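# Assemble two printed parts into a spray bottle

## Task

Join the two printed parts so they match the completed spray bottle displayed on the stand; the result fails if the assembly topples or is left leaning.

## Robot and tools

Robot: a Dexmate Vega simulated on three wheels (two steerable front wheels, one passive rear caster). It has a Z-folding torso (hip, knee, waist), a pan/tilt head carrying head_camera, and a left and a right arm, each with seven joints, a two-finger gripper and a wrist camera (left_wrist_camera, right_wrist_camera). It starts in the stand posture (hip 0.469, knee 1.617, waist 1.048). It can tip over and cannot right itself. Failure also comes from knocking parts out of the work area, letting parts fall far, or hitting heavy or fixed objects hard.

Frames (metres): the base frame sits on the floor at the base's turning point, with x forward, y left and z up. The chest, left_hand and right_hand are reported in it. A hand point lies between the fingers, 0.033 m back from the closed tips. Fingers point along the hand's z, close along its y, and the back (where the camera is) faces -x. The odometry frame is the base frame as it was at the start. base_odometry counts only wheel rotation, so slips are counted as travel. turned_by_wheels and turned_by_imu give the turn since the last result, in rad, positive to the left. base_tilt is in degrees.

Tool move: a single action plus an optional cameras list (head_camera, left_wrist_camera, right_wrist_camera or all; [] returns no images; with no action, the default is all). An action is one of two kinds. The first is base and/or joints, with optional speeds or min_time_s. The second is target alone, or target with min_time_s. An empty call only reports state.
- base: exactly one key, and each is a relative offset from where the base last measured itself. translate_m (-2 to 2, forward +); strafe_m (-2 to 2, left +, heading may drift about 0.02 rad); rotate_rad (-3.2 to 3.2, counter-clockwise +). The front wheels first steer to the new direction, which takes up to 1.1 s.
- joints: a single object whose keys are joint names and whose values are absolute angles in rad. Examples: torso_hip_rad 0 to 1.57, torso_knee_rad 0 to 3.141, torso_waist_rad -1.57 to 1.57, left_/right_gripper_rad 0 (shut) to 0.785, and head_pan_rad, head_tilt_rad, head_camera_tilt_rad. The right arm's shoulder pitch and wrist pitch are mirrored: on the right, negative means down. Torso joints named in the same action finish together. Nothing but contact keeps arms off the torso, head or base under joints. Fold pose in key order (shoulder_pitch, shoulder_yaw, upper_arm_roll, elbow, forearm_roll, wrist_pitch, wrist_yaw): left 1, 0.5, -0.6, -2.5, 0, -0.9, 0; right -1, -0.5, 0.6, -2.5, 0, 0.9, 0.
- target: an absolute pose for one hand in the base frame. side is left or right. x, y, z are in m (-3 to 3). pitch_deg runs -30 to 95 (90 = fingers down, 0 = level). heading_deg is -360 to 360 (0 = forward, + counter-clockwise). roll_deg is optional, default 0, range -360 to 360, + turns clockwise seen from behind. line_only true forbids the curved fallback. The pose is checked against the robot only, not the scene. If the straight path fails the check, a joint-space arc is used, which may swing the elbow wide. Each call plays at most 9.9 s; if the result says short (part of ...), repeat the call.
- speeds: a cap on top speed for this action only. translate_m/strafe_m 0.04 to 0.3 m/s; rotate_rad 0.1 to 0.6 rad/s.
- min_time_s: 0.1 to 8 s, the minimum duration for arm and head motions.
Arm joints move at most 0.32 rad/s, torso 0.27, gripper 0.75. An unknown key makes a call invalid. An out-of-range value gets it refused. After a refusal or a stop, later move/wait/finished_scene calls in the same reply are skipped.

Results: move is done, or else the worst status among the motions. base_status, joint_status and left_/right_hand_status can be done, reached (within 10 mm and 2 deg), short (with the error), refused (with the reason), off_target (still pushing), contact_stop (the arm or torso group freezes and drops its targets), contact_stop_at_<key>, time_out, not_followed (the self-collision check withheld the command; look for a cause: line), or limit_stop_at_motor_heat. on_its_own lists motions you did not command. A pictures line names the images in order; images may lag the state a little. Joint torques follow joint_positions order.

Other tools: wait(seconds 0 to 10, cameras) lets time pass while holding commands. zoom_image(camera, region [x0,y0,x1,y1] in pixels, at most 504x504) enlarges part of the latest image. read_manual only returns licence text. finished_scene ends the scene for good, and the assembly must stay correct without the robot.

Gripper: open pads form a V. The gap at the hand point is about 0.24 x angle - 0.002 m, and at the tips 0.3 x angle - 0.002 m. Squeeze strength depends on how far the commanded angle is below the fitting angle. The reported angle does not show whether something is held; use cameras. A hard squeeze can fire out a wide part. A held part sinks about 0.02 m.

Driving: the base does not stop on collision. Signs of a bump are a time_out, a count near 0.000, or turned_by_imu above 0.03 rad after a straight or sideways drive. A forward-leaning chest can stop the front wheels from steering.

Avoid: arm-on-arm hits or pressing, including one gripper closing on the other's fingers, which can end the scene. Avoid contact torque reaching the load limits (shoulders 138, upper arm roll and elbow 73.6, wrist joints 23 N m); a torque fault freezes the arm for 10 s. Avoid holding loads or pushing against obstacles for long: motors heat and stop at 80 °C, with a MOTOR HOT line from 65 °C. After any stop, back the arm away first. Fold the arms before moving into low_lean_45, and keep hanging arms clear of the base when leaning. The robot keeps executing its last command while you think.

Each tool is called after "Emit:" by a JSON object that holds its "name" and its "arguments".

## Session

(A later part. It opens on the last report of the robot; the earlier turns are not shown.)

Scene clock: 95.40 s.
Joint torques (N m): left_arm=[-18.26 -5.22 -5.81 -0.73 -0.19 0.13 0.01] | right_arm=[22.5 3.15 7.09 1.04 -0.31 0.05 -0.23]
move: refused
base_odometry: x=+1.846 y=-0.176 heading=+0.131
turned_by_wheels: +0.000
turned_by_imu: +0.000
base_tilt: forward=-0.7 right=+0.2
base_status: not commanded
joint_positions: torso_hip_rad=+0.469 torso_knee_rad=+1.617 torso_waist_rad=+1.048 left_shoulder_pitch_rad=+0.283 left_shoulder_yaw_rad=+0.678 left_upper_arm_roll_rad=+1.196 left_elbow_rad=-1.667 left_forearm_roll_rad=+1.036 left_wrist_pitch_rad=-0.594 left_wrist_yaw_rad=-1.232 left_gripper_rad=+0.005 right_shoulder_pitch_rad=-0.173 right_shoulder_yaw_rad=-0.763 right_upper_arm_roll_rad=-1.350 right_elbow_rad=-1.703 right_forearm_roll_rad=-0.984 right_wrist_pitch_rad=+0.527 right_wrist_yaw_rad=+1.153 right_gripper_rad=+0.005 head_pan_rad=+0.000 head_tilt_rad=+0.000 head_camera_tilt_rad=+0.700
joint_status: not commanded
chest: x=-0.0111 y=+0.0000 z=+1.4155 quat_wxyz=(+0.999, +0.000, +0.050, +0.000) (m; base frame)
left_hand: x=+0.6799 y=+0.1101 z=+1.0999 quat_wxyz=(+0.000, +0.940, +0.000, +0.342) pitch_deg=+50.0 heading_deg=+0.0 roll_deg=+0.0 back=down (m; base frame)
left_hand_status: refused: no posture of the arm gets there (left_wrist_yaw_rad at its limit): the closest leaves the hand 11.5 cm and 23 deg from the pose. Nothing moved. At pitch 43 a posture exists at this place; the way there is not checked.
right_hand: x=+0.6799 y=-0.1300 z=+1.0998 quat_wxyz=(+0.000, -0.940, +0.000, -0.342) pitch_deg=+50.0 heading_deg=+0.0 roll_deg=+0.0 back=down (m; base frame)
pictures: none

Emit:
{"name": "move", "arguments": {"target": {"side":"right","x":0.65,"y":-0.12,"z":1.10,"pitch_deg":88,"heading_deg":0,"roll_deg":0}, "cameras": ["all"]}}

Scene clock: 96.77 s.
Joint torques (N m): left_arm=[-19.28 -0.56 -4.46 -0.94 0.37 0.94 0.05] | right_arm=[20.79 3.26 6.92 2.63 -0.3 -0.71 -0.34]
move: refused
base_odometry: x=+1.846 y=-0.176 heading=+0.131
turned_by_wheels: +0.000
turned_by_imu: +0.000
base_tilt: forward=-0.7 right=+0.1
base_status: not commanded
joint_positions: torso_hip_rad=+0.469 torso_knee_rad=+1.617 torso_waist_rad=+1.048 left_shoulder_pitch_rad=+0.283 left_shoulder_yaw_rad=+0.678 left_upper_arm_roll_rad=+1.196 left_elbow_rad=-1.667 left_forearm_roll_rad=+1.036 left_wrist_pitch_rad=-0.594 left_wrist_yaw_rad=-1.232 left_gripper_rad=+0.005 right_shoulder_pitch_rad=-0.173 right_shoulder_yaw_rad=-0.763 right_upper_arm_roll_rad=-1.350 right_elbow_rad=-1.703 right_forearm_roll_rad=-0.984 right_wrist_pitch_rad=+0.527 right_wrist_yaw_rad=+1.153 right_gripper_rad=+0.005 head_pan_rad=+0.000 head_tilt_rad=+0.000 head_camera_tilt_rad=+0.700
joint_status: not commanded
chest: x=-0.0111 y=+0.0000 z=+1.4155 quat_wxyz=(+0.999, +0.000, +0.050, +0.000) (m; base frame)
left_hand: x=+0.6799 y=+0.1101 z=+1.0999 quat_wxyz=(+0.000, +0.940, +0.000, +0.342) pitch_deg=+50.0 heading_deg=+0.0 roll_deg=+0.0 back=down (m; base frame)
right_hand: x=+0.6799 y=-0.1300 z=+1.0998 quat_wxyz=(+0.000, -0.940, +0.000, -0.342) pitch_deg=+50.0 heading_deg=+0.0 roll_deg=+0.0 back=down (m; base frame)
right_hand_status: refused: no posture of the arm gets there (right_wrist_pitch_rad and right_wrist_yaw_rad at their limits): the closest leaves the hand 1.3 cm and 21 deg from the pose. Nothing moved. At pitch 73 a posture exists at this place; the way there is not checked.
pictures: head_camera, left_wrist_camera, right_wrist_camera
camera_calibration:
head_camera: T_world_to_cam=[[-0.0191463, -0.999657, 0.0178626, -0.0106621], [-0.739431, 0.00213252, -0.673229, 0.991365], [0.67296, -0.026098, -0.739218, 1.12182], [0, 0, 0, 1]] pos_world=[-0.0220947, 0.0165046, 1.49687]
left_wrist_camera: T_world_to_cam=[[0.010146, 0.999371, -0.0339759, -0.0755725], [0.735467, 0.0155624, 0.677382, -1.17537], [0.677485, -0.0318609, -0.734846, 0.495161], [0, 0, 0, 1]] pos_world=[0.529749, 0.109593, 1.15748]
right_wrist_camera: T_world_to_cam=[[-0.0412095, 0.999132, -0.00609734, 0.158036], [0.730751, 0.0343007, 0.681782, -1.17489], [0.681399, 0.0236402, -0.73153, 0.481462], [0, 0, 0, 1]] pos_world=[0.537, -0.128981, 1.15419]

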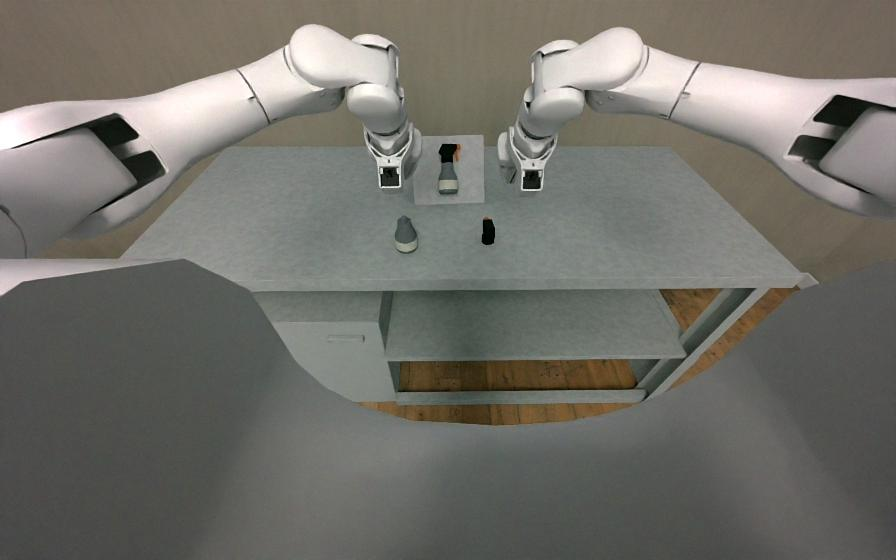

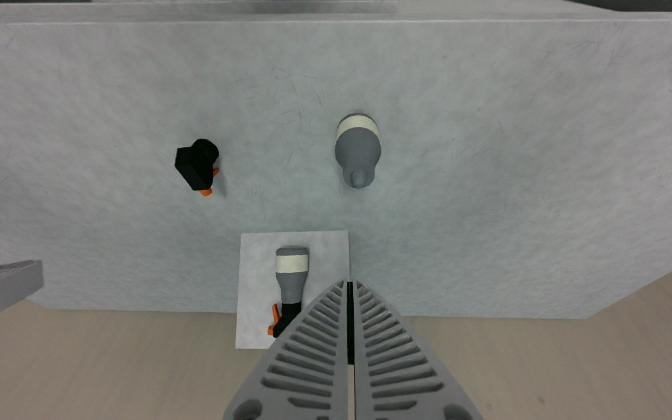

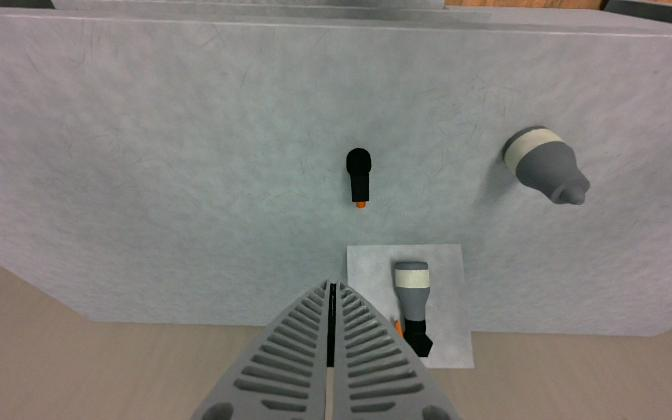

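Emit:
{"name": "move", "arguments": {"base": {"translate_m": -0.45}}}

Emit:
{"name": "move", "arguments": {"joints": {"left_shoulder_pitch_rad":0.9,"left_shoulder_yaw_rad":0.1,"left_upper_arm_roll_rad":0,"left_elbow_rad":-1.6,"left_forearm_roll_rad":0,"left_wrist_pitch_rad":1.1,"left_wrist_yaw_rad":0,"right_shoulder_pitch_rad":-0.9,"right_shoulder_yaw_rad":-0.1,"right_upper_arm_roll_rad":0,"right_elbow_rad":-1.6,"right_forearm_roll_rad":0,"right_wrist_pitch_rad":-1.1,"right_wrist_yaw_rad":0}, "cameras": ["all"]}}

Scene clock: 104.13 s.
Joint torques (N m): left_arm=[-16.27 -1.53 -5.56 -2.64 0.85 0.3 0.46] | right_arm=[20.64 1.93 7.45 1.95 -0.36 -0.3 0.05]
move: done
base_odometry: x=+1.400 y=-0.234 heading=+0.131
turned_by_wheels: +0.001
turned_by_imu: +0.003
base_tilt: forward=-0.7 right=+0.1
base_status: done
joint_positions: torso_hip_rad=+0.469 torso_knee_rad=+1.617 torso_waist_rad=+1.048 left_shoulder_pitch_rad=+0.283 left_shoulder_yaw_rad=+0.678 left_upper_arm_roll_rad=+1.196 left_elbow_rad=-1.667 left_forearm_roll_rad=+1.036 left_wrist_pitch_rad=-0.594 left_wrist_yaw_rad=-1.232 left_gripper_rad=+0.005 right_shoulder_pitch_rad=-0.173 right_shoulder_yaw_rad=-0.763 right_upper_arm_roll_rad=-1.350 right_elbow_rad=-1.703 right_forearm_roll_rad=-0.984 right_wrist_pitch_rad=+0.527 right_wrist_yaw_rad=+1.153 right_gripper_rad=+0.005 head_pan_rad=+0.000 head_tilt_rad=+0.000 head_camera_tilt_rad=+0.700
joint_status: not commanded
chest: x=-0.0111 y=+0.0000 z=+1.4155 quat_wxyz=(+0.999, +0.000, +0.050, +0.000) (m; base frame)
left_hand: x=+0.6799 y=+0.1101 z=+1.0998 quat_wxyz=(+0.000, +0.940, +0.000, +0.342) pitch_deg=+50.0 heading_deg=+0.0 roll_deg=+0.0 back=down (m; base frame)
right_hand: x=+0.6799 y=-0.1300 z=+1.0998 quat_wxyz=(+0.000, -0.940, +0.000, -0.342) pitch_deg=+50.0 heading_deg=+0.0 roll_deg=+0.0 back=down (m; base frame)
pictures: none

Scene clock: 113.57 s.
Joint torques (N m): left_arm=[-9.12 -1.49 -1.85 -5.17 -0.53 -1.86 0.08] | right_arm=[14.57 2.97 9 -3.27 0.35 -0.2 -0.55]
move: time_out
base_odometry: x=+1.400 y=-0.234 heading=+0.131
turned_by_wheels: +0.000
turned_by_imu: -0.001
base_tilt: forward=-0.8 right=+0.1
base_status: not commanded
joint_positions: torso_hip_rad=+0.469 torso_knee_rad=+1.617 torso_waist_rad=+1.048 left_shoulder_pitch_rad=+0.900 left_shoulder_yaw_rad=+0.100 left_upper_arm_roll_rad=+0.000 left_elbow_rad=-1.600 left_forearm_roll_rad=+0.000 left_wrist_pitch_rad=+1.100 left_wrist_yaw_rad=+0.000 left_gripper_rad=+0.005 right_shoulder_pitch_rad=-0.428 right_shoulder_yaw_rad=-0.510 right_upper_arm_roll_rad=-1.077 right_elbow_rad=-1.642 right_forearm_roll_rad=-0.720 right_wrist_pitch_rad=+0.248 right_wrist_yaw_rad=+0.884 right_gripper_rad=+0.005 head_pan_rad=+0.000 head_tilt_rad=+0.000 head_camera_tilt_rad=+0.700
joint_status: right_shoulder_pitch_rad time_out (moved -0.255 of -0.727); right_shoulder_yaw_rad time_out (moved +0.253 of +0.663); right_upper_arm_roll_rad time_out (moved +0.273 of +1.350); right_elbow_rad time_out (moved +0.060 of +0.103); right_forearm_roll_rad time_out (moved +0.264 of +0.984); right_wrist_pitch_rad time_out (moved -0.279 of -1.627); right_wrist_yaw_rad time_out (moved -0.269 of -1.153); the others done
chest: x=-0.0111 y=+0.0000 z=+1.4155 quat_wxyz=(+0.999, +0.000, +0.050, +0.000) (m; base frame)
left_hand: x=+0.7907 y=+0.2935 z=+1.1216 quat_wxyz=(+0.510, -0.002, +0.859, +0.050) pitch_deg=+28.4 heading_deg=+5.7 roll_deg=+5.5 back=up (m; base frame)
right_hand: x=+0.6288 y=+0.1313 z=+1.1414 quat_wxyz=(+0.369, -0.894, +0.122, -0.222) pitch_deg=+39.0 heading_deg=+51.2 roll_deg=+66.8 back=down (m; base frame)
pictures: head_camera, left_wrist_camera, right_wrist_camera
led back after a hold (right arm): the arm was led back toward your command in small steps, so it may still be short of it.
joint command not followed: on one or more control steps a check withheld the commanded joint targets of the right arm, and it was not sent them on those steps.
cause: the commanded joint targets, or the way to them, would bring a part of the robot too close to another arm (this arm's palm and the left arm's palm, along the way the arms are being sent, or toward where that arm still pushes).
camera_calibration:
head_camera: T_world_to_cam=[[-0.0191463, -0.999657, 0.0178626, -0.0106621], [-0.739431, 0.00213252, -0.673229, 0.991365], [0.67296, -0.026098, -0.739218, 1.12182], [0, 0, 0, 1]] pos_world=[-0.0220947, 0.0165046, 1.49687]
left_wrist_camera: T_world_to_cam=[[0.0889409, -0.992177, -0.0875982, 0.323097], [-0.519981, 0.0287595, -0.853694, 1.43158], [0.849535, 0.121478, -0.513355, 0.012397], [0, 0, 0, 1]] pos_world=[0.705127, 0.277892, 1.2568]
right_wrist_camera: T_world_to_cam=[[0.0138651, 0.697996, 0.715968, -0.924082], [0.846147, -0.389709, 0.363541, -0.828519], [0.532769, 0.600773, -0.596011, 0.403486], [0, 0, 0, 1]] pos_world=[0.498897, 0.0797202, 1.20329]

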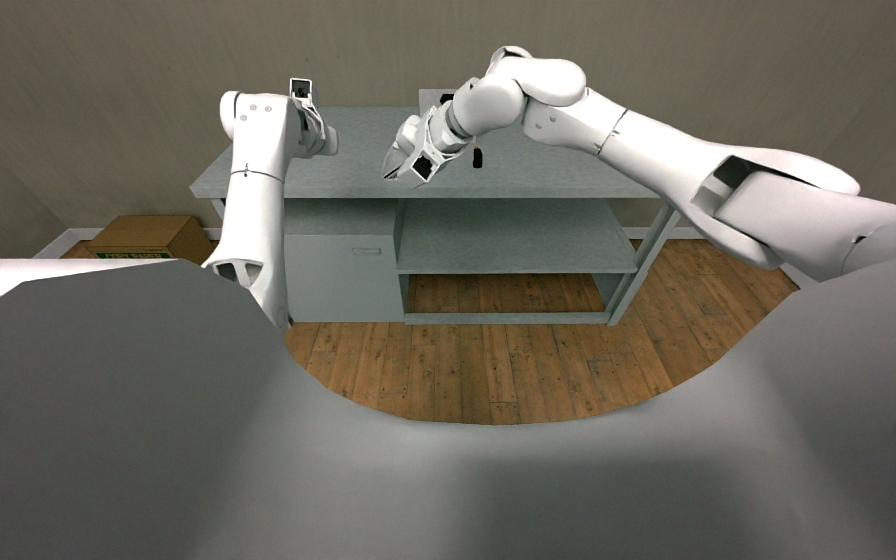

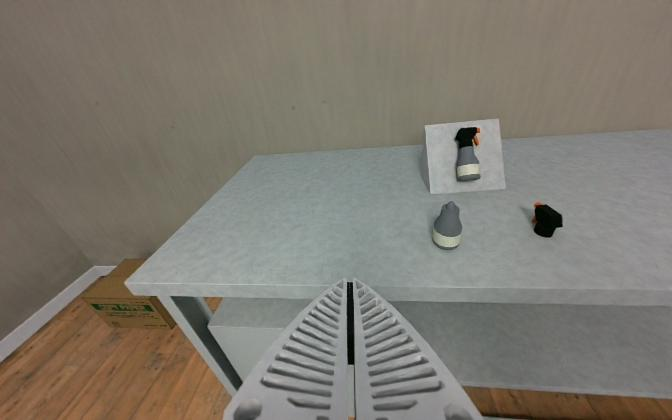

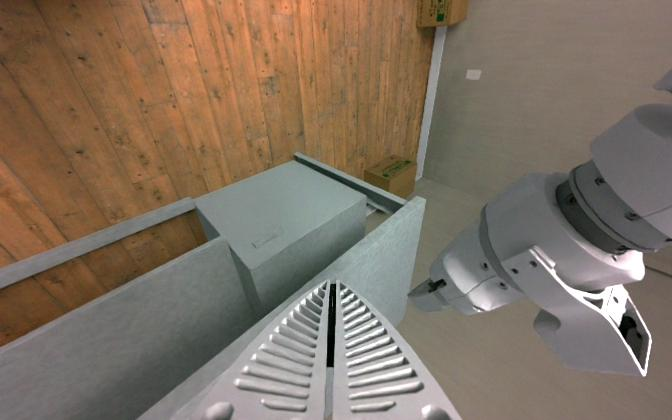

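Emit:
{"name": "move", "arguments": {"joints": {"right_shoulder_pitch_rad":-0.5,"right_shoulder_yaw_rad":-1.2}}}

Emit:
{"name": "move", "arguments": {"joints": {"right_shoulder_pitch_rad":-0.9,"right_upper_arm_roll_rad":0,"right_elbow_rad":-1.6,"right_forearm_roll_rad":0,"right_wrist_pitch_rad":-1.1,"right_wrist_yaw_rad":0}}}

Emit:
{"name": "move", "arguments": {"joints": {"right_shoulder_yaw_rad":-0.1}, "cameras": ["all"]}}

Scene clock: 118.60 s.
Joint torques (N m): left_arm=[-10.88 -1.96 -1.74 -5.77 0.68 -1.73 0.36] | right_arm=[6.77 -5.23 10.01 -0.37 0.01 -0.36 -0.32]
move: done
base_odometry: x=+1.400 y=-0.234 heading=+0.131
turned_by_wheels: +0.000
turned_by_imu: +0.000
base_tilt: forward=-0.8 right=+0.2
base_status: not commanded
joint_positions: torso_hip_rad=+0.469 torso_knee_rad=+1.617 torso_waist_rad=+1.048 left_shoulder_pitch_rad=+0.900 left_shoulder_yaw_rad=+0.100 left_upper_arm_roll_rad=+0.000 left_elbow_rad=-1.600 left_forearm_roll_rad=+0.000 left_wrist_pitch_rad=+1.100 left_wrist_yaw_rad=+0.000 left_gripper_rad=+0.005 right_shoulder_pitch_rad=-0.499 right_shoulder_yaw_rad=-1.195 right_upper_arm_roll_rad=-1.077 right_elbow_rad=-1.642 right_forearm_roll_rad=-0.720 right_wrist_pitch_rad=+0.248 right_wrist_yaw_rad=+0.884 right_gripper_rad=+0.005 head_pan_rad=+0.000 head_tilt_rad=+0.000 head_camera_tilt_rad=+0.700
joint_status: all done
chest: x=-0.0111 y=+0.0000 z=+1.4155 quat_wxyz=(+0.999, +0.000, +0.050, +0.000) (m; base frame)
left_hand: x=+0.7907 y=+0.2935 z=+1.1216 quat_wxyz=(+0.509, -0.002, +0.859, +0.050) pitch_deg=+28.4 heading_deg=+5.7 roll_deg=+5.5 back=up (m; base frame)
right_hand: x=+0.6749 y=-0.3618 z=+1.0506 quat_wxyz=(+0.120, -0.881, +0.342, -0.305) pitch_deg=+51.7 heading_deg=+0.2 roll_deg=+42.6 back=down (m; base frame)
pictures: none

Scene clock: 124.53 s.
Joint torques (N m): left_arm=[-7.69 -2.41 -2.26 -5.1 -0.1 -1.33 0.06] | right_arm=[4.95 -10.88 12.58 -1.67 -0.92 1.42 -1.17]
move: done
base_odometry: x=+1.400 y=-0.234 heading=+0.131
turned_by_wheels: +0.000
turned_by_imu: +0.000
base_tilt: forward=-0.8 right=+0.2
base_status: not commanded
joint_positions: torso_hip_rad=+0.469 torso_knee_rad=+1.617 torso_waist_rad=+1.048 left_shoulder_pitch_rad=+0.900 left_shoulder_yaw_rad=+0.100 left_upper_arm_roll_rad=+0.000 left_elbow_rad=-1.600 left_forearm_roll_rad=+0.000 left_wrist_pitch_rad=+1.100 left_wrist_yaw_rad=+0.000 left_gripper_rad=+0.005 right_shoulder_pitch_rad=-0.898 right_shoulder_yaw_rad=-1.200 right_upper_arm_roll_rad=-0.004 right_elbow_rad=-1.600 right_forearm_roll_rad=-0.003 right_wrist_pitch_rad=-1.096 right_wrist_yaw_rad=+0.003 right_gripper_rad=+0.005 head_pan_rad=+0.000 head_tilt_rad=+0.000 head_camera_tilt_rad=+0.700
joint_status: all done
chest: x=-0.0111 y=+0.0000 z=+1.4155 quat_wxyz=(+0.999, +0.000, +0.050, +0.000) (m; base frame)
left_hand: x=+0.7907 y=+0.2935 z=+1.1215 quat_wxyz=(+0.509, -0.002, +0.859, +0.050) pitch_deg=+28.4 heading_deg=+5.7 roll_deg=+5.5 back=up (m; base frame)
right_hand: x=+0.5730 y=-0.8277 z=+1.4646 quat_wxyz=(+0.422, +0.017, +0.709, -0.564) pitch_deg=+0.4 heading_deg=-54.6 roll_deg=-51.8 back=up (m; base frame)
pictures: none

Scene clock: 129.67 s.
Joint torques (N m): left_arm=[-11.5 0.94 -1.39 -5.32 -0.2 -2.71 0.12] | right_arm=[9.24 0.77 5.56 -6.25 0.14 1.1 -0.49]
move: done
base_odometry: x=+1.400 y=-0.234 heading=+0.131
turned_by_wheels: +0.000
turned_by_imu: +0.000
base_tilt: forward=-0.8 right=+0.1
base_status: not commanded
joint_positions: torso_hip_rad=+0.469 torso_knee_rad=+1.617 torso_waist_rad=+1.048 left_shoulder_pitch_rad=+0.900 left_shoulder_yaw_rad=+0.100 left_upper_arm_roll_rad=+0.000 left_elbow_rad=-1.600 left_forearm_roll_rad=+0.000 left_wrist_pitch_rad=+1.100 left_wrist_yaw_rad=+0.000 left_gripper_rad=+0.005 right_shoulder_pitch_rad=-0.900 right_shoulder_yaw_rad=-0.105 right_upper_arm_roll_rad=+0.000 right_elbow_rad=-1.600 right_forearm_roll_rad=+0.000 right_wrist_pitch_rad=-1.100 right_wrist_yaw_rad=+0.000 right_gripper_rad=+0.005 head_pan_rad=+0.000 head_tilt_rad=+0.000 head_camera_tilt_rad=+0.700
joint_status: all done
chest: x=-0.0111 y=+0.0000 z=+1.4155 quat_wxyz=(+0.999, +0.000, +0.050, +0.000) (m; base frame)
left_hand: x=+0.7907 y=+0.2935 z=+1.1215 quat_wxyz=(+0.509, -0.002, +0.859, +0.050) pitch_deg=+28.4 heading_deg=+5.7 roll_deg=+5.5 back=up (m; base frame)
right_hand: x=+0.7906 y=-0.2966 z=+1.1220 quat_wxyz=(+0.510, +0.002, +0.859, -0.052) pitch_deg=+28.4 heading_deg=-6.0 roll_deg=-5.7 back=up (m; base frame)
pictures: head_camera, left_wrist_camera, right_wrist_camera
camera_calibration:
head_camera: T_world_to_cam=[[-0.0191463, -0.999657, 0.0178626, -0.0106621], [-0.739431, 0.00213252, -0.673229, 0.991365], [0.67296, -0.026098, -0.739218, 1.12182], [0, 0, 0, 1]] pos_world=[-0.0220947, 0.0165046, 1.49687]
left_wrist_camera: T_world_to_cam=[[0.0889409, -0.992177, -0.0875982, 0.323097], [-0.519981, 0.0287595, -0.853694, 1.43158], [0.849535, 0.121478, -0.513355, 0.012397], [0, 0, 0, 1]] pos_world=[0.705127, 0.277892, 1.2568]
right_wrist_camera: T_world_to_cam=[[-0.0580605, -0.989876, 0.129515, -0.399595], [-0.527944, -0.0796632, -0.845534, 1.40969], [0.847292, -0.117469, -0.517974, 0.0135365], [0, 0, 0, 1]] pos_world=[0.709569, -0.281658, 1.25071]

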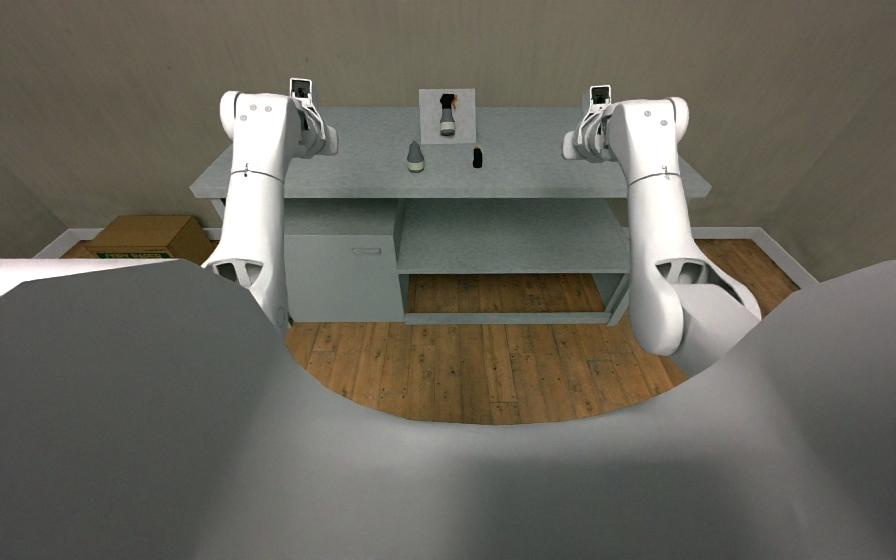

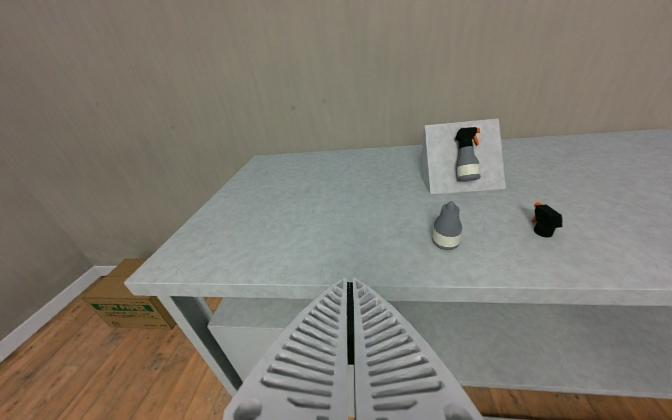

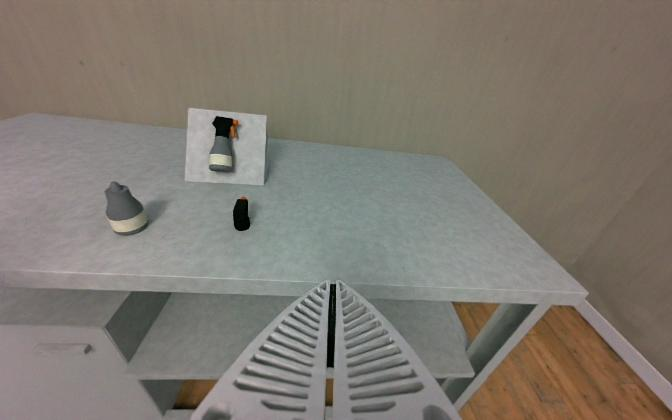

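Emit:
{"name": "move", "arguments": {"base": {"translate_m": 0.42}, "speeds": {"translate_m": 0.15}}}

Emit:
{"name": "move", "arguments": {"target": {"side":"right","x":0.66,"y":-0.15,"z":1.12,"pitch_deg":88,"heading_deg":0,"roll_deg":0}}}

Emit:
{"name": "move", "arguments": {"target": {"side":"left","x":0.66,"y":0.12,"z":1.12,"pitch_deg":88,"heading_deg":0,"roll_deg":0}, "cameras": ["all"]}}

Scene clock: 135.03 s.
Joint torques (N m): left_arm=[-9.56 -0.89 -1.64 -4.78 -0.15 -2.16 0.03] | right_arm=[8.96 0.34 4.9 -6.8 0.18 1.2 -0.16]
move: done
base_odometry: x=+1.816 y=-0.180 heading=+0.132
turned_by_wheels: +0.001
turned_by_imu: -0.002
base_tilt: forward=-0.7 right=+0.1
base_status: done
joint_positions: torso_hip_rad=+0.469 torso_knee_rad=+1.617 torso_waist_rad=+1.048 left_shoulder_pitch_rad=+0.900 left_shoulder_yaw_rad=+0.100 left_upper_arm_roll_rad=+0.000 left_elbow_rad=-1.600 left_forearm_roll_rad=+0.000 left_wrist_pitch_rad=+1.100 left_wrist_yaw_rad=+0.000 left_gripper_rad=+0.005 right_shoulder_pitch_rad=-0.900 right_shoulder_yaw_rad=-0.100 right_upper_arm_roll_rad=+0.000 right_elbow_rad=-1.600 right_forearm_roll_rad=+0.000 right_wrist_pitch_rad=-1.100 right_wrist_yaw_rad=+0.000 right_gripper_rad=+0.005 head_pan_rad=+0.000 head_tilt_rad=+0.000 head_camera_tilt_rad=+0.700
joint_status: not commanded
chest: x=-0.0110 y=+0.0000 z=+1.4155 quat_wxyz=(+0.999, +0.000, +0.050, +0.000) (m; base frame)
left_hand: x=+0.7908 y=+0.2935 z=+1.1215 quat_wxyz=(+0.509, -0.002, +0.859, +0.050) pitch_deg=+28.4 heading_deg=+5.7 roll_deg=+5.5 back=up (m; base frame)
right_hand: x=+0.7908 y=-0.2936 z=+1.1216 quat_wxyz=(+0.510, +0.002, +0.859, -0.050) pitch_deg=+28.4 heading_deg=-5.7 roll_deg=-5.5 back=up (m; base frame)
pictures: none

Scene clock: 135.33 s.
Joint torques (N m): left_arm=[-10.54 -2.42 -2.48 -5.02 -0.2 -2.15 -0.15] | right_arm=[10.07 1.29 5.09 -6.12 0.24 1.54 -0.4]
move: refused
base_odometry: x=+1.816 y=-0.180 heading=+0.132
turned_by_wheels: +0.000
turned_by_imu: +0.000
base_tilt: forward=-0.7 right=+0.1
base_status: not commanded
joint_positions: torso_hip_rad=+0.469 torso_knee_rad=+1.617 torso_waist_rad=+1.048 left_shoulder_pitch_rad=+0.900 left_shoulder_yaw_rad=+0.100 left_upper_arm_roll_rad=+0.000 left_elbow_rad=-1.600 left_forearm_roll_rad=+0.000 left_wrist_pitch_rad=+1.100 left_wrist_yaw_rad=+0.000 left_gripper_rad=+0.005 right_shoulder_pitch_rad=-0.900 right_shoulder_yaw_rad=-0.100 right_upper_arm_roll_rad=+0.000 right_elbow_rad=-1.600 right_forearm_roll_rad=+0.000 right_wrist_pitch_rad=-1.100 right_wrist_yaw_rad=+0.000 right_gripper_rad=+0.005 head_pan_rad=+0.000 head_tilt_rad=+0.000 head_camera_tilt_rad=+0.700
joint_status: not commanded
chest: x=-0.0110 y=+0.0000 z=+1.4155 quat_wxyz=(+0.999, +0.000, +0.050, +0.000) (m; base frame)
left_hand: x=+0.7908 y=+0.2935 z=+1.1215 quat_wxyz=(+0.509, -0.002, +0.859, +0.050) pitch_deg=+28.4 heading_deg=+5.7 roll_deg=+5.5 back=up (m; base frame)
right_hand: x=+0.7908 y=-0.2936 z=+1.1216 quat_wxyz=(+0.510, +0.002, +0.859, -0.050) pitch_deg=+28.4 heading_deg=-5.7 roll_deg=-5.5 back=up (m; base frame)
right_hand_status: refused: no posture of the arm gets there (right_forearm_roll_rad at its limit): the closest leaves the hand 2.8 cm and 21 deg from the pose. Nothing moved. At pitch 73 a posture exists at this place; the way there is not checked.
pictures: none

not run: a stop came earlier in this reply.

Emit:
{"name": "move", "arguments": {"target": {"side":"right","x":0.66,"y":-0.14,"z":1.08,"pitch_deg":60,"heading_deg":0,"roll_deg":0}}}

Emit:
{"name": "move", "arguments": {"target": {"side":"left","x":0.66,"y":0.12,"z":1.08,"pitch_deg":60,"heading_deg":0,"roll_deg":0}, "cameras": ["all"]}}

Scene clock: 144.33 s.
Joint torques (N m): left_arm=[-10.3 -1.98 -1.76 -6.91 0 -1.96 0.03] | right_arm=[20.47 -2.09 7.1 1.75 0.13 -0.16 0.34]
move: done
base_odometry: x=+1.816 y=-0.180 heading=+0.132
turned_by_wheels: +0.000
turned_by_imu: -0.001
base_tilt: forward=-0.8 right=+0.1
base_status: not commanded
joint_positions: torso_hip_rad=+0.469 torso_knee_rad=+1.617 torso_waist_rad=+1.048 left_shoulder_pitch_rad=+0.900 left_shoulder_yaw_rad=+0.100 left_upper_arm_roll_rad=+0.000 left_elbow_rad=-1.600 left_forearm_roll_rad=+0.000 left_wrist_pitch_rad=+1.100 left_wrist_yaw_rad=+0.000 left_gripper_rad=+0.005 right_shoulder_pitch_rad=-0.111 right_shoulder_yaw_rad=-0.714 right_upper_arm_roll_rad=-1.377 right_elbow_rad=-1.539 right_forearm_roll_rad=-0.804 right_wrist_pitch_rad=+0.668 right_wrist_yaw_rad=+1.166 right_gripper_rad=+0.005 head_pan_rad=+0.000 head_tilt_rad=+0.000 head_camera_tilt_rad=+0.700
joint_status: not commanded
chest: x=-0.0110 y=+0.0000 z=+1.4155 quat_wxyz=(+0.999, +0.000, +0.050, +0.000) (m; base frame)
left_hand: x=+0.7908 y=+0.2935 z=+1.1215 quat_wxyz=(+0.509, -0.002, +0.859, +0.050) pitch_deg=+28.4 heading_deg=+5.7 roll_deg=+5.5 back=up (m; base frame)
right_hand: x=+0.6601 y=-0.1368 z=+1.0805 quat_wxyz=(+0.004, -0.966, +0.002, -0.259) pitch_deg=+60.0 heading_deg=+0.9 roll_deg=+1.1 back=down (m; base frame)
right_hand_status: reached (checked arc [no straight line was possible; over the whole arc the hand travels 0.99 m to end 0.21 m from its start, up to 0.39 m off the straight line; right_wrist_pitch_rad turns most, 1.77 rad; on the way or at its end the hand turns up to 179 deg from its attitude at the start], planned for 5.9 s): 3 mm and 0.5 deg off.
pictures: none

Scene clock: 153.67 s.
Joint torques (N m): left_arm=[-18.89 1.41 -6.1 0.08 -0.19 -1.21 -0.19] | right_arm=[22.23 -0.92 7.05 1.79 0.12 -0.75 0.31]
move: done
base_odometry: x=+1.816 y=-0.180 heading=+0.132
turned_by_wheels: +0.000
turned_by_imu: -0.001
base_tilt: forward=-0.7 right=+0.1
base_status: not commanded
joint_positions: torso_hip_rad=+0.469 torso_knee_rad=+1.617 torso_waist_rad=+1.048 left_shoulder_pitch_rad=-0.065 left_shoulder_yaw_rad=+0.676 left_upper_arm_roll_rad=+1.634 left_elbow_rad=-1.541 left_forearm_roll_rad=-2.422 left_wrist_pitch_rad=+0.542 left_wrist_yaw_rad=+1.085 left_gripper_rad=+0.005 right_shoulder_pitch_rad=-0.109 right_shoulder_yaw_rad=-0.715 right_upper_arm_roll_rad=-1.380 right_elbow_rad=-1.539 right_forearm_roll_rad=-0.806 right_wrist_pitch_rad=+0.673 right_wrist_yaw_rad=+1.169 right_gripper_rad=+0.005 head_pan_rad=+0.000 head_tilt_rad=+0.000 head_camera_tilt_rad=+0.700
joint_status: not commanded
chest: x=-0.0110 y=+0.0000 z=+1.4155 quat_wxyz=(+0.999, +0.000, +0.050, +0.000) (m; base frame)
left_hand: x=+0.6606 y=+0.1184 z=+1.0804 quat_wxyz=(+0.260, +0.002, +0.966, -0.001) pitch_deg=+59.8 heading_deg=-0.3 roll_deg=-0.1 back=up (m; base frame)
left_hand_status: reached (checked arc [no straight line was possible; over the whole arc the hand travels 0.70 m to end 0.22 m from its start, up to 0.28 m off the straight line; left_forearm_roll_rad turns most, 2.43 rad; on the way or at its end the hand turns up to 32 deg from its attitude at the start], planned for 7.9 s): 2 mm and 0.3 deg off.
right_hand: x=+0.6598 y=-0.1398 z=+1.0798 quat_wxyz=(+0.000, -0.966, +0.000, -0.259) pitch_deg=+60.0 heading_deg=+0.0 roll_deg=+0.0 back=down (m; base frame)
pictures: head_camera, left_wrist_camera, right_wrist_camera
camera_calibration:
head_camera: T_world_to_cam=[[-0.019146, -0.999657, 0.0178644, -0.0106629], [-0.73948, 0.00213293, -0.673175, 0.991359], [0.672906, -0.026099, -0.739267, 1.12182], [0, 0, 0, 1]] pos_world=[-0.0219942, 0.0165046, 1.49687]
left_wrist_camera: T_world_to_cam=[[0.0245282, -0.999498, -0.0200695, 0.127835], [-0.886929, -0.0124943, -0.461736, 1.1577], [0.461253, 0.0291258, -0.88679, 0.793966], [0, 0, 0, 1]] pos_world=[0.657447, 0.119111, 1.2412]
right_wrist_camera: T_world_to_cam=[[-0.0418906, 0.999121, 0.00134594, 0.159343], [0.838007, 0.0344019, 0.544574, -1.06891], [0.544049, 0.0239404, -0.838712, 0.68707], [0, 0, 0, 1]] pos_world=[0.528625, -0.138879, 1.15814]

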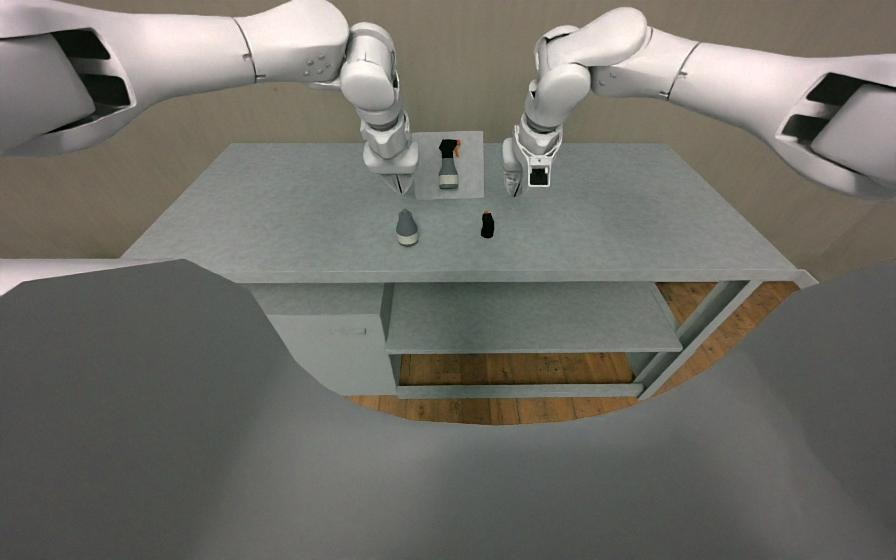

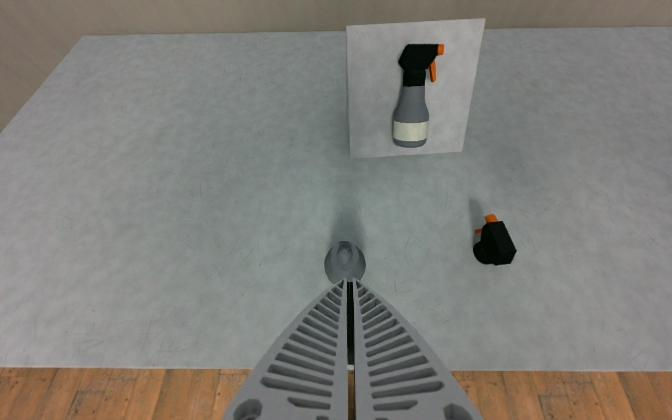

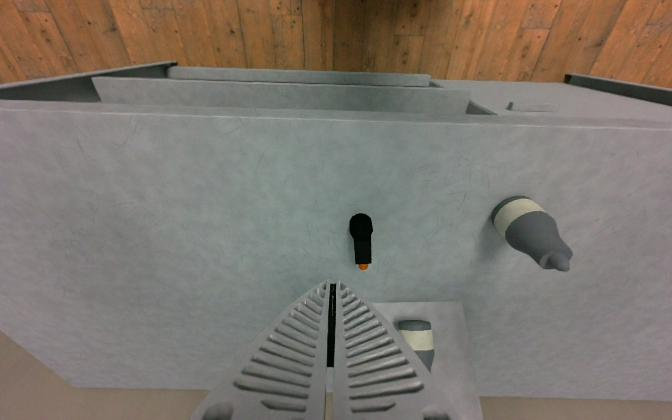

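Emit:
{"name": "zoom_image", "arguments": {"camera": "left_wrist_camera", "region": [310, 225, 380, 295]}}

Emit:
{"name": "zoom_image", "arguments": {"camera": "left_wrist_camera", "region": [460, 200, 530, 270]}}

Emit:
{"name": "zoom_image", "arguments": {"camera": "head_camera", "region": [380, 195, 520, 265]}}

Emit:
{"name": "zoom_image", "arguments": {"camera": "right_wrist_camera", "region": [330, 200, 400, 280]}}

Scaled by 7.200 from the camera's 672x420 image, which has a finer 960x600 frame.

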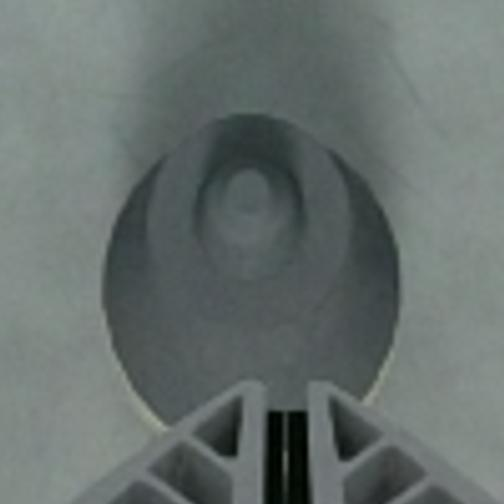

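Scaled by 7.200 from the camera's 672x420 image, which has a finer 960x600 frame.

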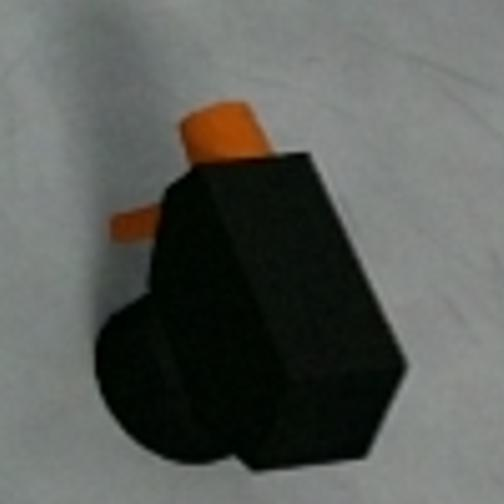

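Scaled by 3.600 from the camera's 896x560 image, which has a finer 960x600 frame.

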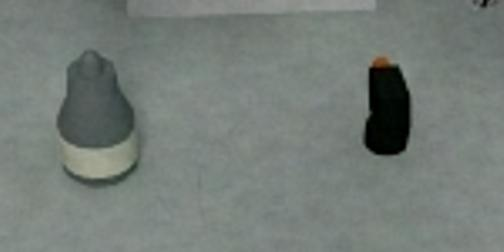

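Scaled by 6.300 from the camera's 672x420 image, which has a finer 960x600 frame.

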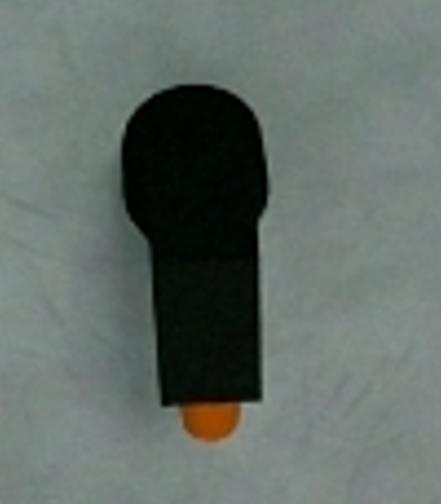

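Emit:
{"name": "move", "arguments": {"joints": {"left_shoulder_pitch_rad":0.9,"left_shoulder_yaw_rad":0.1,"left_upper_arm_roll_rad":0,"left_elbow_rad":-1.6,"left_forearm_roll_rad":0,"left_wrist_pitch_rad":1.1,"left_wrist_yaw_rad":0}}}

Emit:
{"name": "move", "arguments": {"joints": {"right_shoulder_pitch_rad":-0.9,"right_shoulder_yaw_rad":-0.1,"right_upper_arm_roll_rad":0,"right_elbow_rad":-1.6,"right_forearm_roll_rad":0,"right_wrist_pitch_rad":-1.1,"right_wrist_yaw_rad":0,"right_gripper_rad":0.35}}}

Emit:
{"name": "move", "arguments": {"target": {"side":"right","x":0.62,"y":-0.12,"z":1.02,"pitch_deg":45,"heading_deg":0,"roll_deg":0,"line_only":true}, "cameras": ["all"]}}

Scene clock: 186.00 s.
Joint torques (N m): left_arm=[-9.5 -4.15 -3.34 -6.82 0.4 -0.97 -0.03] | right_arm=[20.64 -1.42 7.34 1.82 0.04 -0.41 0.37]
move: done
base_odometry: x=+1.816 y=-0.180 heading=+0.132
turned_by_wheels: +0.000
turned_by_imu: -0.001
base_tilt: forward=-0.7 right=+0.1
base_status: not commanded
joint_positions: torso_hip_rad=+0.469 torso_knee_rad=+1.617 torso_waist_rad=+1.048 left_shoulder_pitch_rad=+0.898 left_shoulder_yaw_rad=+0.101 left_upper_arm_roll_rad=+0.004 left_elbow_rad=-1.600 left_forearm_roll_rad=-0.005 left_wrist_pitch_rad=+1.099 left_wrist_yaw_rad=+0.002 left_gripper_rad=+0.005 right_shoulder_pitch_rad=-0.109 right_shoulder_yaw_rad=-0.715 right_upper_arm_roll_rad=-1.380 right_elbow_rad=-1.539 right_forearm_roll_rad=-0.806 right_wrist_pitch_rad=+0.673 right_wrist_yaw_rad=+1.169 right_gripper_rad=+0.005 head_pan_rad=+0.000 head_tilt_rad=+0.000 head_camera_tilt_rad=+0.700
joint_status: all done
chest: x=-0.0110 y=+0.0000 z=+1.4155 quat_wxyz=(+0.999, +0.000, +0.050, +0.000) (m; base frame)
left_hand: x=+0.7917 y=+0.2918 z=+1.1233 quat_wxyz=(+0.511, +0.000, +0.858, +0.049) pitch_deg=+28.2 heading_deg=+5.6 roll_deg=+5.5 back=up (m; base frame)
right_hand: x=+0.6598 y=-0.1398 z=+1.0798 quat_wxyz=(+0.000, -0.966, +0.000, -0.259) pitch_deg=+60.0 heading_deg=+0.0 roll_deg=+0.0 back=down (m; base frame)
pictures: none

Scene clock: 193.23 s.
Joint torques (N m): left_arm=[-8.69 -1.17 -1.97 -4.61 0.63 -1.89 -0.09] | right_arm=[10.03 1.02 5.25 -11.38 0.39 1.76 -0.54]
move: done
base_odometry: x=+1.816 y=-0.180 heading=+0.132
turned_by_wheels: +0.000
turned_by_imu: -0.001
base_tilt: forward=-0.8 right=+0.1
base_status: not commanded
joint_positions: torso_hip_rad=+0.469 torso_knee_rad=+1.617 torso_waist_rad=+1.048 left_shoulder_pitch_rad=+0.900 left_shoulder_yaw_rad=+0.100 left_upper_arm_roll_rad=+0.000 left_elbow_rad=-1.600 left_forearm_roll_rad=+0.000 left_wrist_pitch_rad=+1.100 left_wrist_yaw_rad=+0.000 left_gripper_rad=+0.005 right_shoulder_pitch_rad=-0.897 right_shoulder_yaw_rad=-0.102 right_upper_arm_roll_rad=-0.004 right_elbow_rad=-1.599 right_forearm_roll_rad=-0.003 right_wrist_pitch_rad=-1.095 right_wrist_yaw_rad=+0.004 right_gripper_rad=+0.350 head_pan_rad=+0.000 head_tilt_rad=+0.000 head_camera_tilt_rad=+0.700
joint_status: all done
chest: x=-0.0110 y=+0.0000 z=+1.4155 quat_wxyz=(+0.999, +0.000, +0.050, +0.000) (m; base frame)
left_hand: x=+0.7908 y=+0.2935 z=+1.1214 quat_wxyz=(+0.509, -0.002, +0.859, +0.050) pitch_deg=+28.4 heading_deg=+5.7 roll_deg=+5.5 back=up (m; base frame)
right_hand: x=+0.7924 y=-0.2926 z=+1.1247 quat_wxyz=(+0.512, -0.001, +0.857, -0.051) pitch_deg=+28.0 heading_deg=-5.6 roll_deg=-5.7 back=up (m; base frame)
pictures: none

Scene clock: 193.53 s.
Joint torques (N m): left_arm=[-10.05 -3.54 -1.98 -6.22 0.44 -2.07 -0.42] | right_arm=[10.8 3 5.68 -10.94 0.21 1.7 -0.45]
move: refused
base_odometry: x=+1.816 y=-0.180 heading=+0.132
turned_by_wheels: +0.000
turned_by_imu: +0.000
base_tilt: forward=-0.8 right=+0.1
base_status: not commanded
joint_positions: torso_hip_rad=+0.469 torso_knee_rad=+1.617 torso_waist_rad=+1.048 left_shoulder_pitch_rad=+0.900 left_shoulder_yaw_rad=+0.100 left_upper_arm_roll_rad=+0.000 left_elbow_rad=-1.600 left_forearm_roll_rad=+0.000 left_wrist_pitch_rad=+1.100 left_wrist_yaw_rad=+0.000 left_gripper_rad=+0.005 right_shoulder_pitch_rad=-0.899 right_shoulder_yaw_rad=-0.101 right_upper_arm_roll_rad=-0.002 right_elbow_rad=-1.600 right_forearm_roll_rad=-0.001 right_wrist_pitch_rad=-1.098 right_wrist_yaw_rad=+0.002 right_gripper_rad=+0.350 head_pan_rad=+0.000 head_tilt_rad=+0.000 head_camera_tilt_rad=+0.700
joint_status: not commanded
chest: x=-0.0110 y=+0.0000 z=+1.4155 quat_wxyz=(+0.999, +0.000, +0.050, +0.000) (m; base frame)
left_hand: x=+0.7908 y=+0.2935 z=+1.1214 quat_wxyz=(+0.509, -0.002, +0.859, +0.050) pitch_deg=+28.4 heading_deg=+5.7 roll_deg=+5.5 back=up (m; base frame)
right_hand: x=+0.7916 y=-0.2931 z=+1.1231 quat_wxyz=(+0.511, +0.000, +0.858, -0.050) pitch_deg=+28.2 heading_deg=-5.6 roll_deg=-5.6 back=up (m; base frame)
right_hand_status: refused: you asked line_only, and the move would not run on a straight line (no straight line was possible) but on a checked arc of 3.6 s: over the whole arc the hand travels 0.27 m to end 0.27 m from its start, up to 0.02 m off the straight line; right_wrist_yaw_rad turns most, 1.04 rad; on the way or at its end the hand turns up to 18 deg from its attitude at the start. Nothing moved.
pictures: head_camera, left_wrist_camera, right_wrist_camera
camera_calibration:
head_camera: T_world_to_cam=[[-0.019146, -0.999657, 0.0178644, -0.0106629], [-0.73948, 0.00213293, -0.673175, 0.991359], [0.672906, -0.026099, -0.739267, 1.12182], [0, 0, 0, 1]] pos_world=[-0.0219942, 0.0165046, 1.49687]
left_wrist_camera: T_world_to_cam=[[0.0889725, -0.99218, -0.087532, 0.322974], [-0.520164, 0.0286599, -0.853585, 1.43157], [0.849419, 0.121477, -0.513547, 0.0125826], [0, 0, 0, 1]] pos_world=[0.705227, 0.277892, 1.2567]
right_wrist_camera: T_world_to_cam=[[-0.0537982, -0.990347, 0.127744, -0.397729], [-0.525182, -0.080744, -0.84715, 1.41077], [0.849288, -0.112664, -0.515769, 0.0109966], [0, 0, 0, 1]] pos_world=[0.710177, -0.27874, 1.25162]

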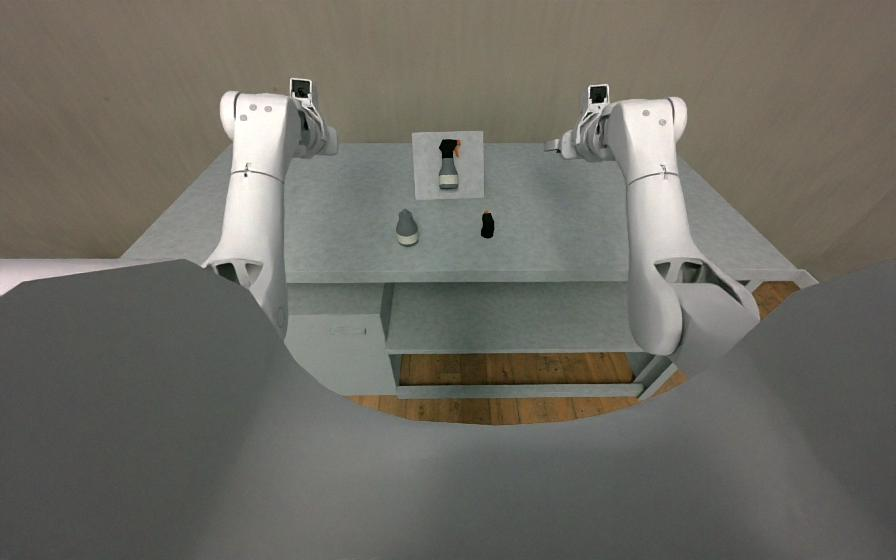

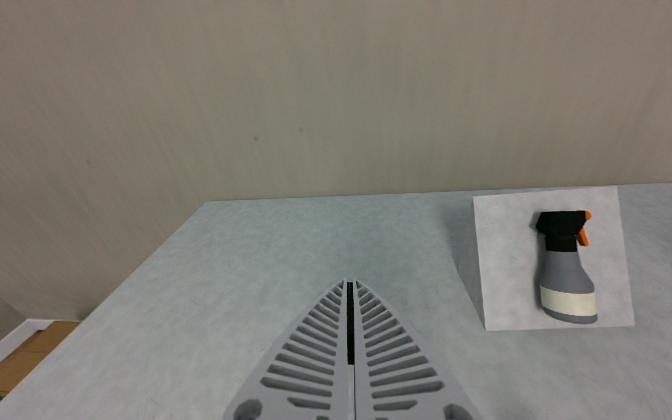

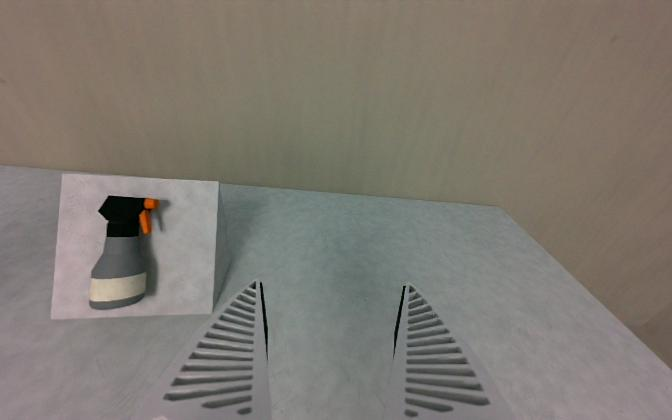

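Emit:
{"name": "move", "arguments": {"target": {"side":"right","x":0.62,"y":-0.12,"z":1.02,"pitch_deg":45,"heading_deg":0,"roll_deg":0}, "cameras": ["head_camera","right_wrist_camera"]}}

Scene clock: 201.70 s.
Joint torques (N m): left_arm=[-8.67 -1.07 -1.81 -5.25 -0.03 -1.8 -0.3] | right_arm=[4.81 5.55 -2.05 -11.61 0.78 0.9 -0.08]
move: done
base_odometry: x=+1.816 y=-0.180 heading=+0.132
turned_by_wheels: +0.000
turned_by_imu: -0.001
base_tilt: forward=-0.7 right=+0.1
base_status: not commanded
joint_positions: torso_hip_rad=+0.469 torso_knee_rad=+1.617 torso_waist_rad=+1.048 left_shoulder_pitch_rad=+0.900 left_shoulder_yaw_rad=+0.100 left_upper_arm_roll_rad=+0.000 left_elbow_rad=-1.600 left_forearm_roll_rad=+0.000 left_wrist_pitch_rad=+1.100 left_wrist_yaw_rad=+0.000 left_gripper_rad=+0.005 right_shoulder_pitch_rad=-1.167 right_shoulder_yaw_rad=-0.023 right_upper_arm_roll_rad=-0.179 right_elbow_rad=-1.946 right_forearm_roll_rad=+0.980 right_wrist_pitch_rad=-1.365 right_wrist_yaw_rad=-1.035 right_gripper_rad=+0.350 head_pan_rad=+0.000 head_tilt_rad=+0.000 head_camera_tilt_rad=+0.700
joint_status: not commanded
chest: x=-0.0110 y=+0.0000 z=+1.4155 quat_wxyz=(+0.999, +0.000, +0.050, +0.000) (m; base frame)
left_hand: x=+0.7908 y=+0.2935 z=+1.1214 quat_wxyz=(+0.509, -0.002, +0.859, +0.050) pitch_deg=+28.4 heading_deg=+5.7 roll_deg=+5.5 back=up (m; base frame)
right_hand: x=+0.6211 y=-0.1209 z=+1.0203 quat_wxyz=(+0.383, +0.001, +0.924, +0.000) pitch_deg=+44.9 heading_deg=-0.1 roll_deg=+0.0 back=up (m; base frame)
right_hand_status: reached (checked arc [no straight line was possible; over the whole arc the hand travels 0.27 m to end 0.26 m from its start, up to 0.02 m off the straight line; right_wrist_yaw_rad turns most, 1.04 rad; on the way or at its end the hand turns up to 17 deg from its attitude at the start], planned for 3.6 s): 1 mm and 0.1 deg off.
pictures: head_camera, right_wrist_camera
camera_calibration:
head_camera: T_world_to_cam=[[-0.019146, -0.999657, 0.0178644, -0.0106629], [-0.73948, 0.00213293, -0.673175, 0.991359], [0.672906, -0.026099, -0.739267, 1.12182], [0, 0, 0, 1]] pos_world=[-0.0219942, 0.0165046, 1.49687]
right_wrist_camera: T_world_to_cam=[[0.00804321, -0.999165, 0.0400542, -0.173233], [-0.742275, -0.0328057, -0.669292, 1.20723], [0.670048, -0.024348, -0.741919, 0.47487], [0, 0, 0, 1]] pos_world=[0.5793, -0.121923, 1.16724]

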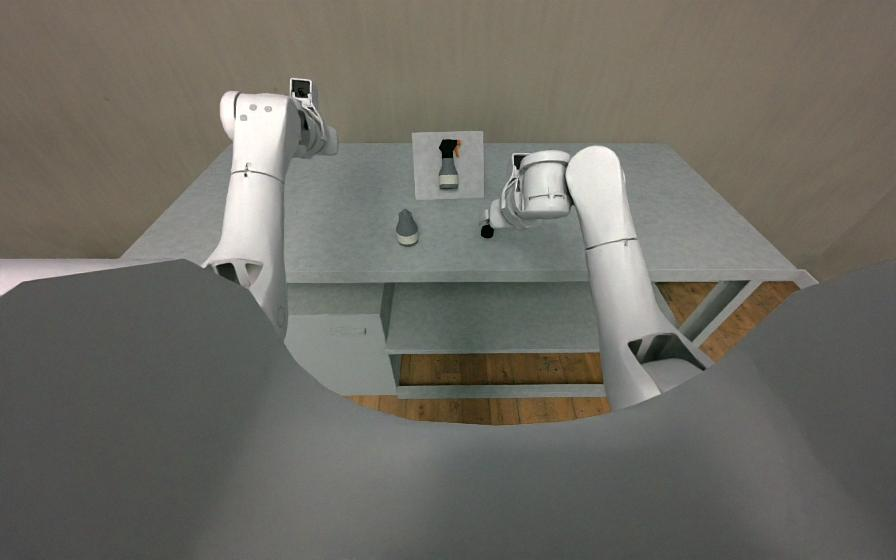

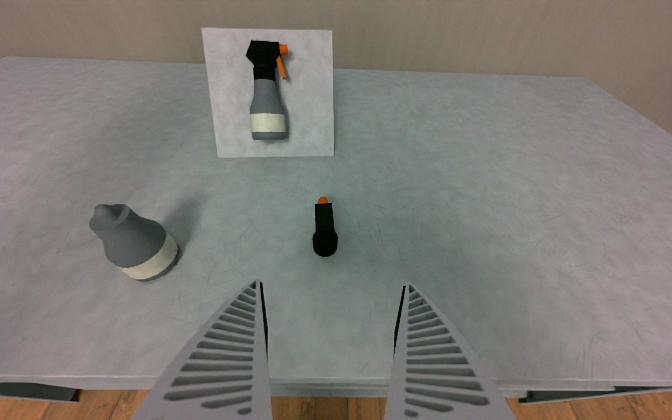

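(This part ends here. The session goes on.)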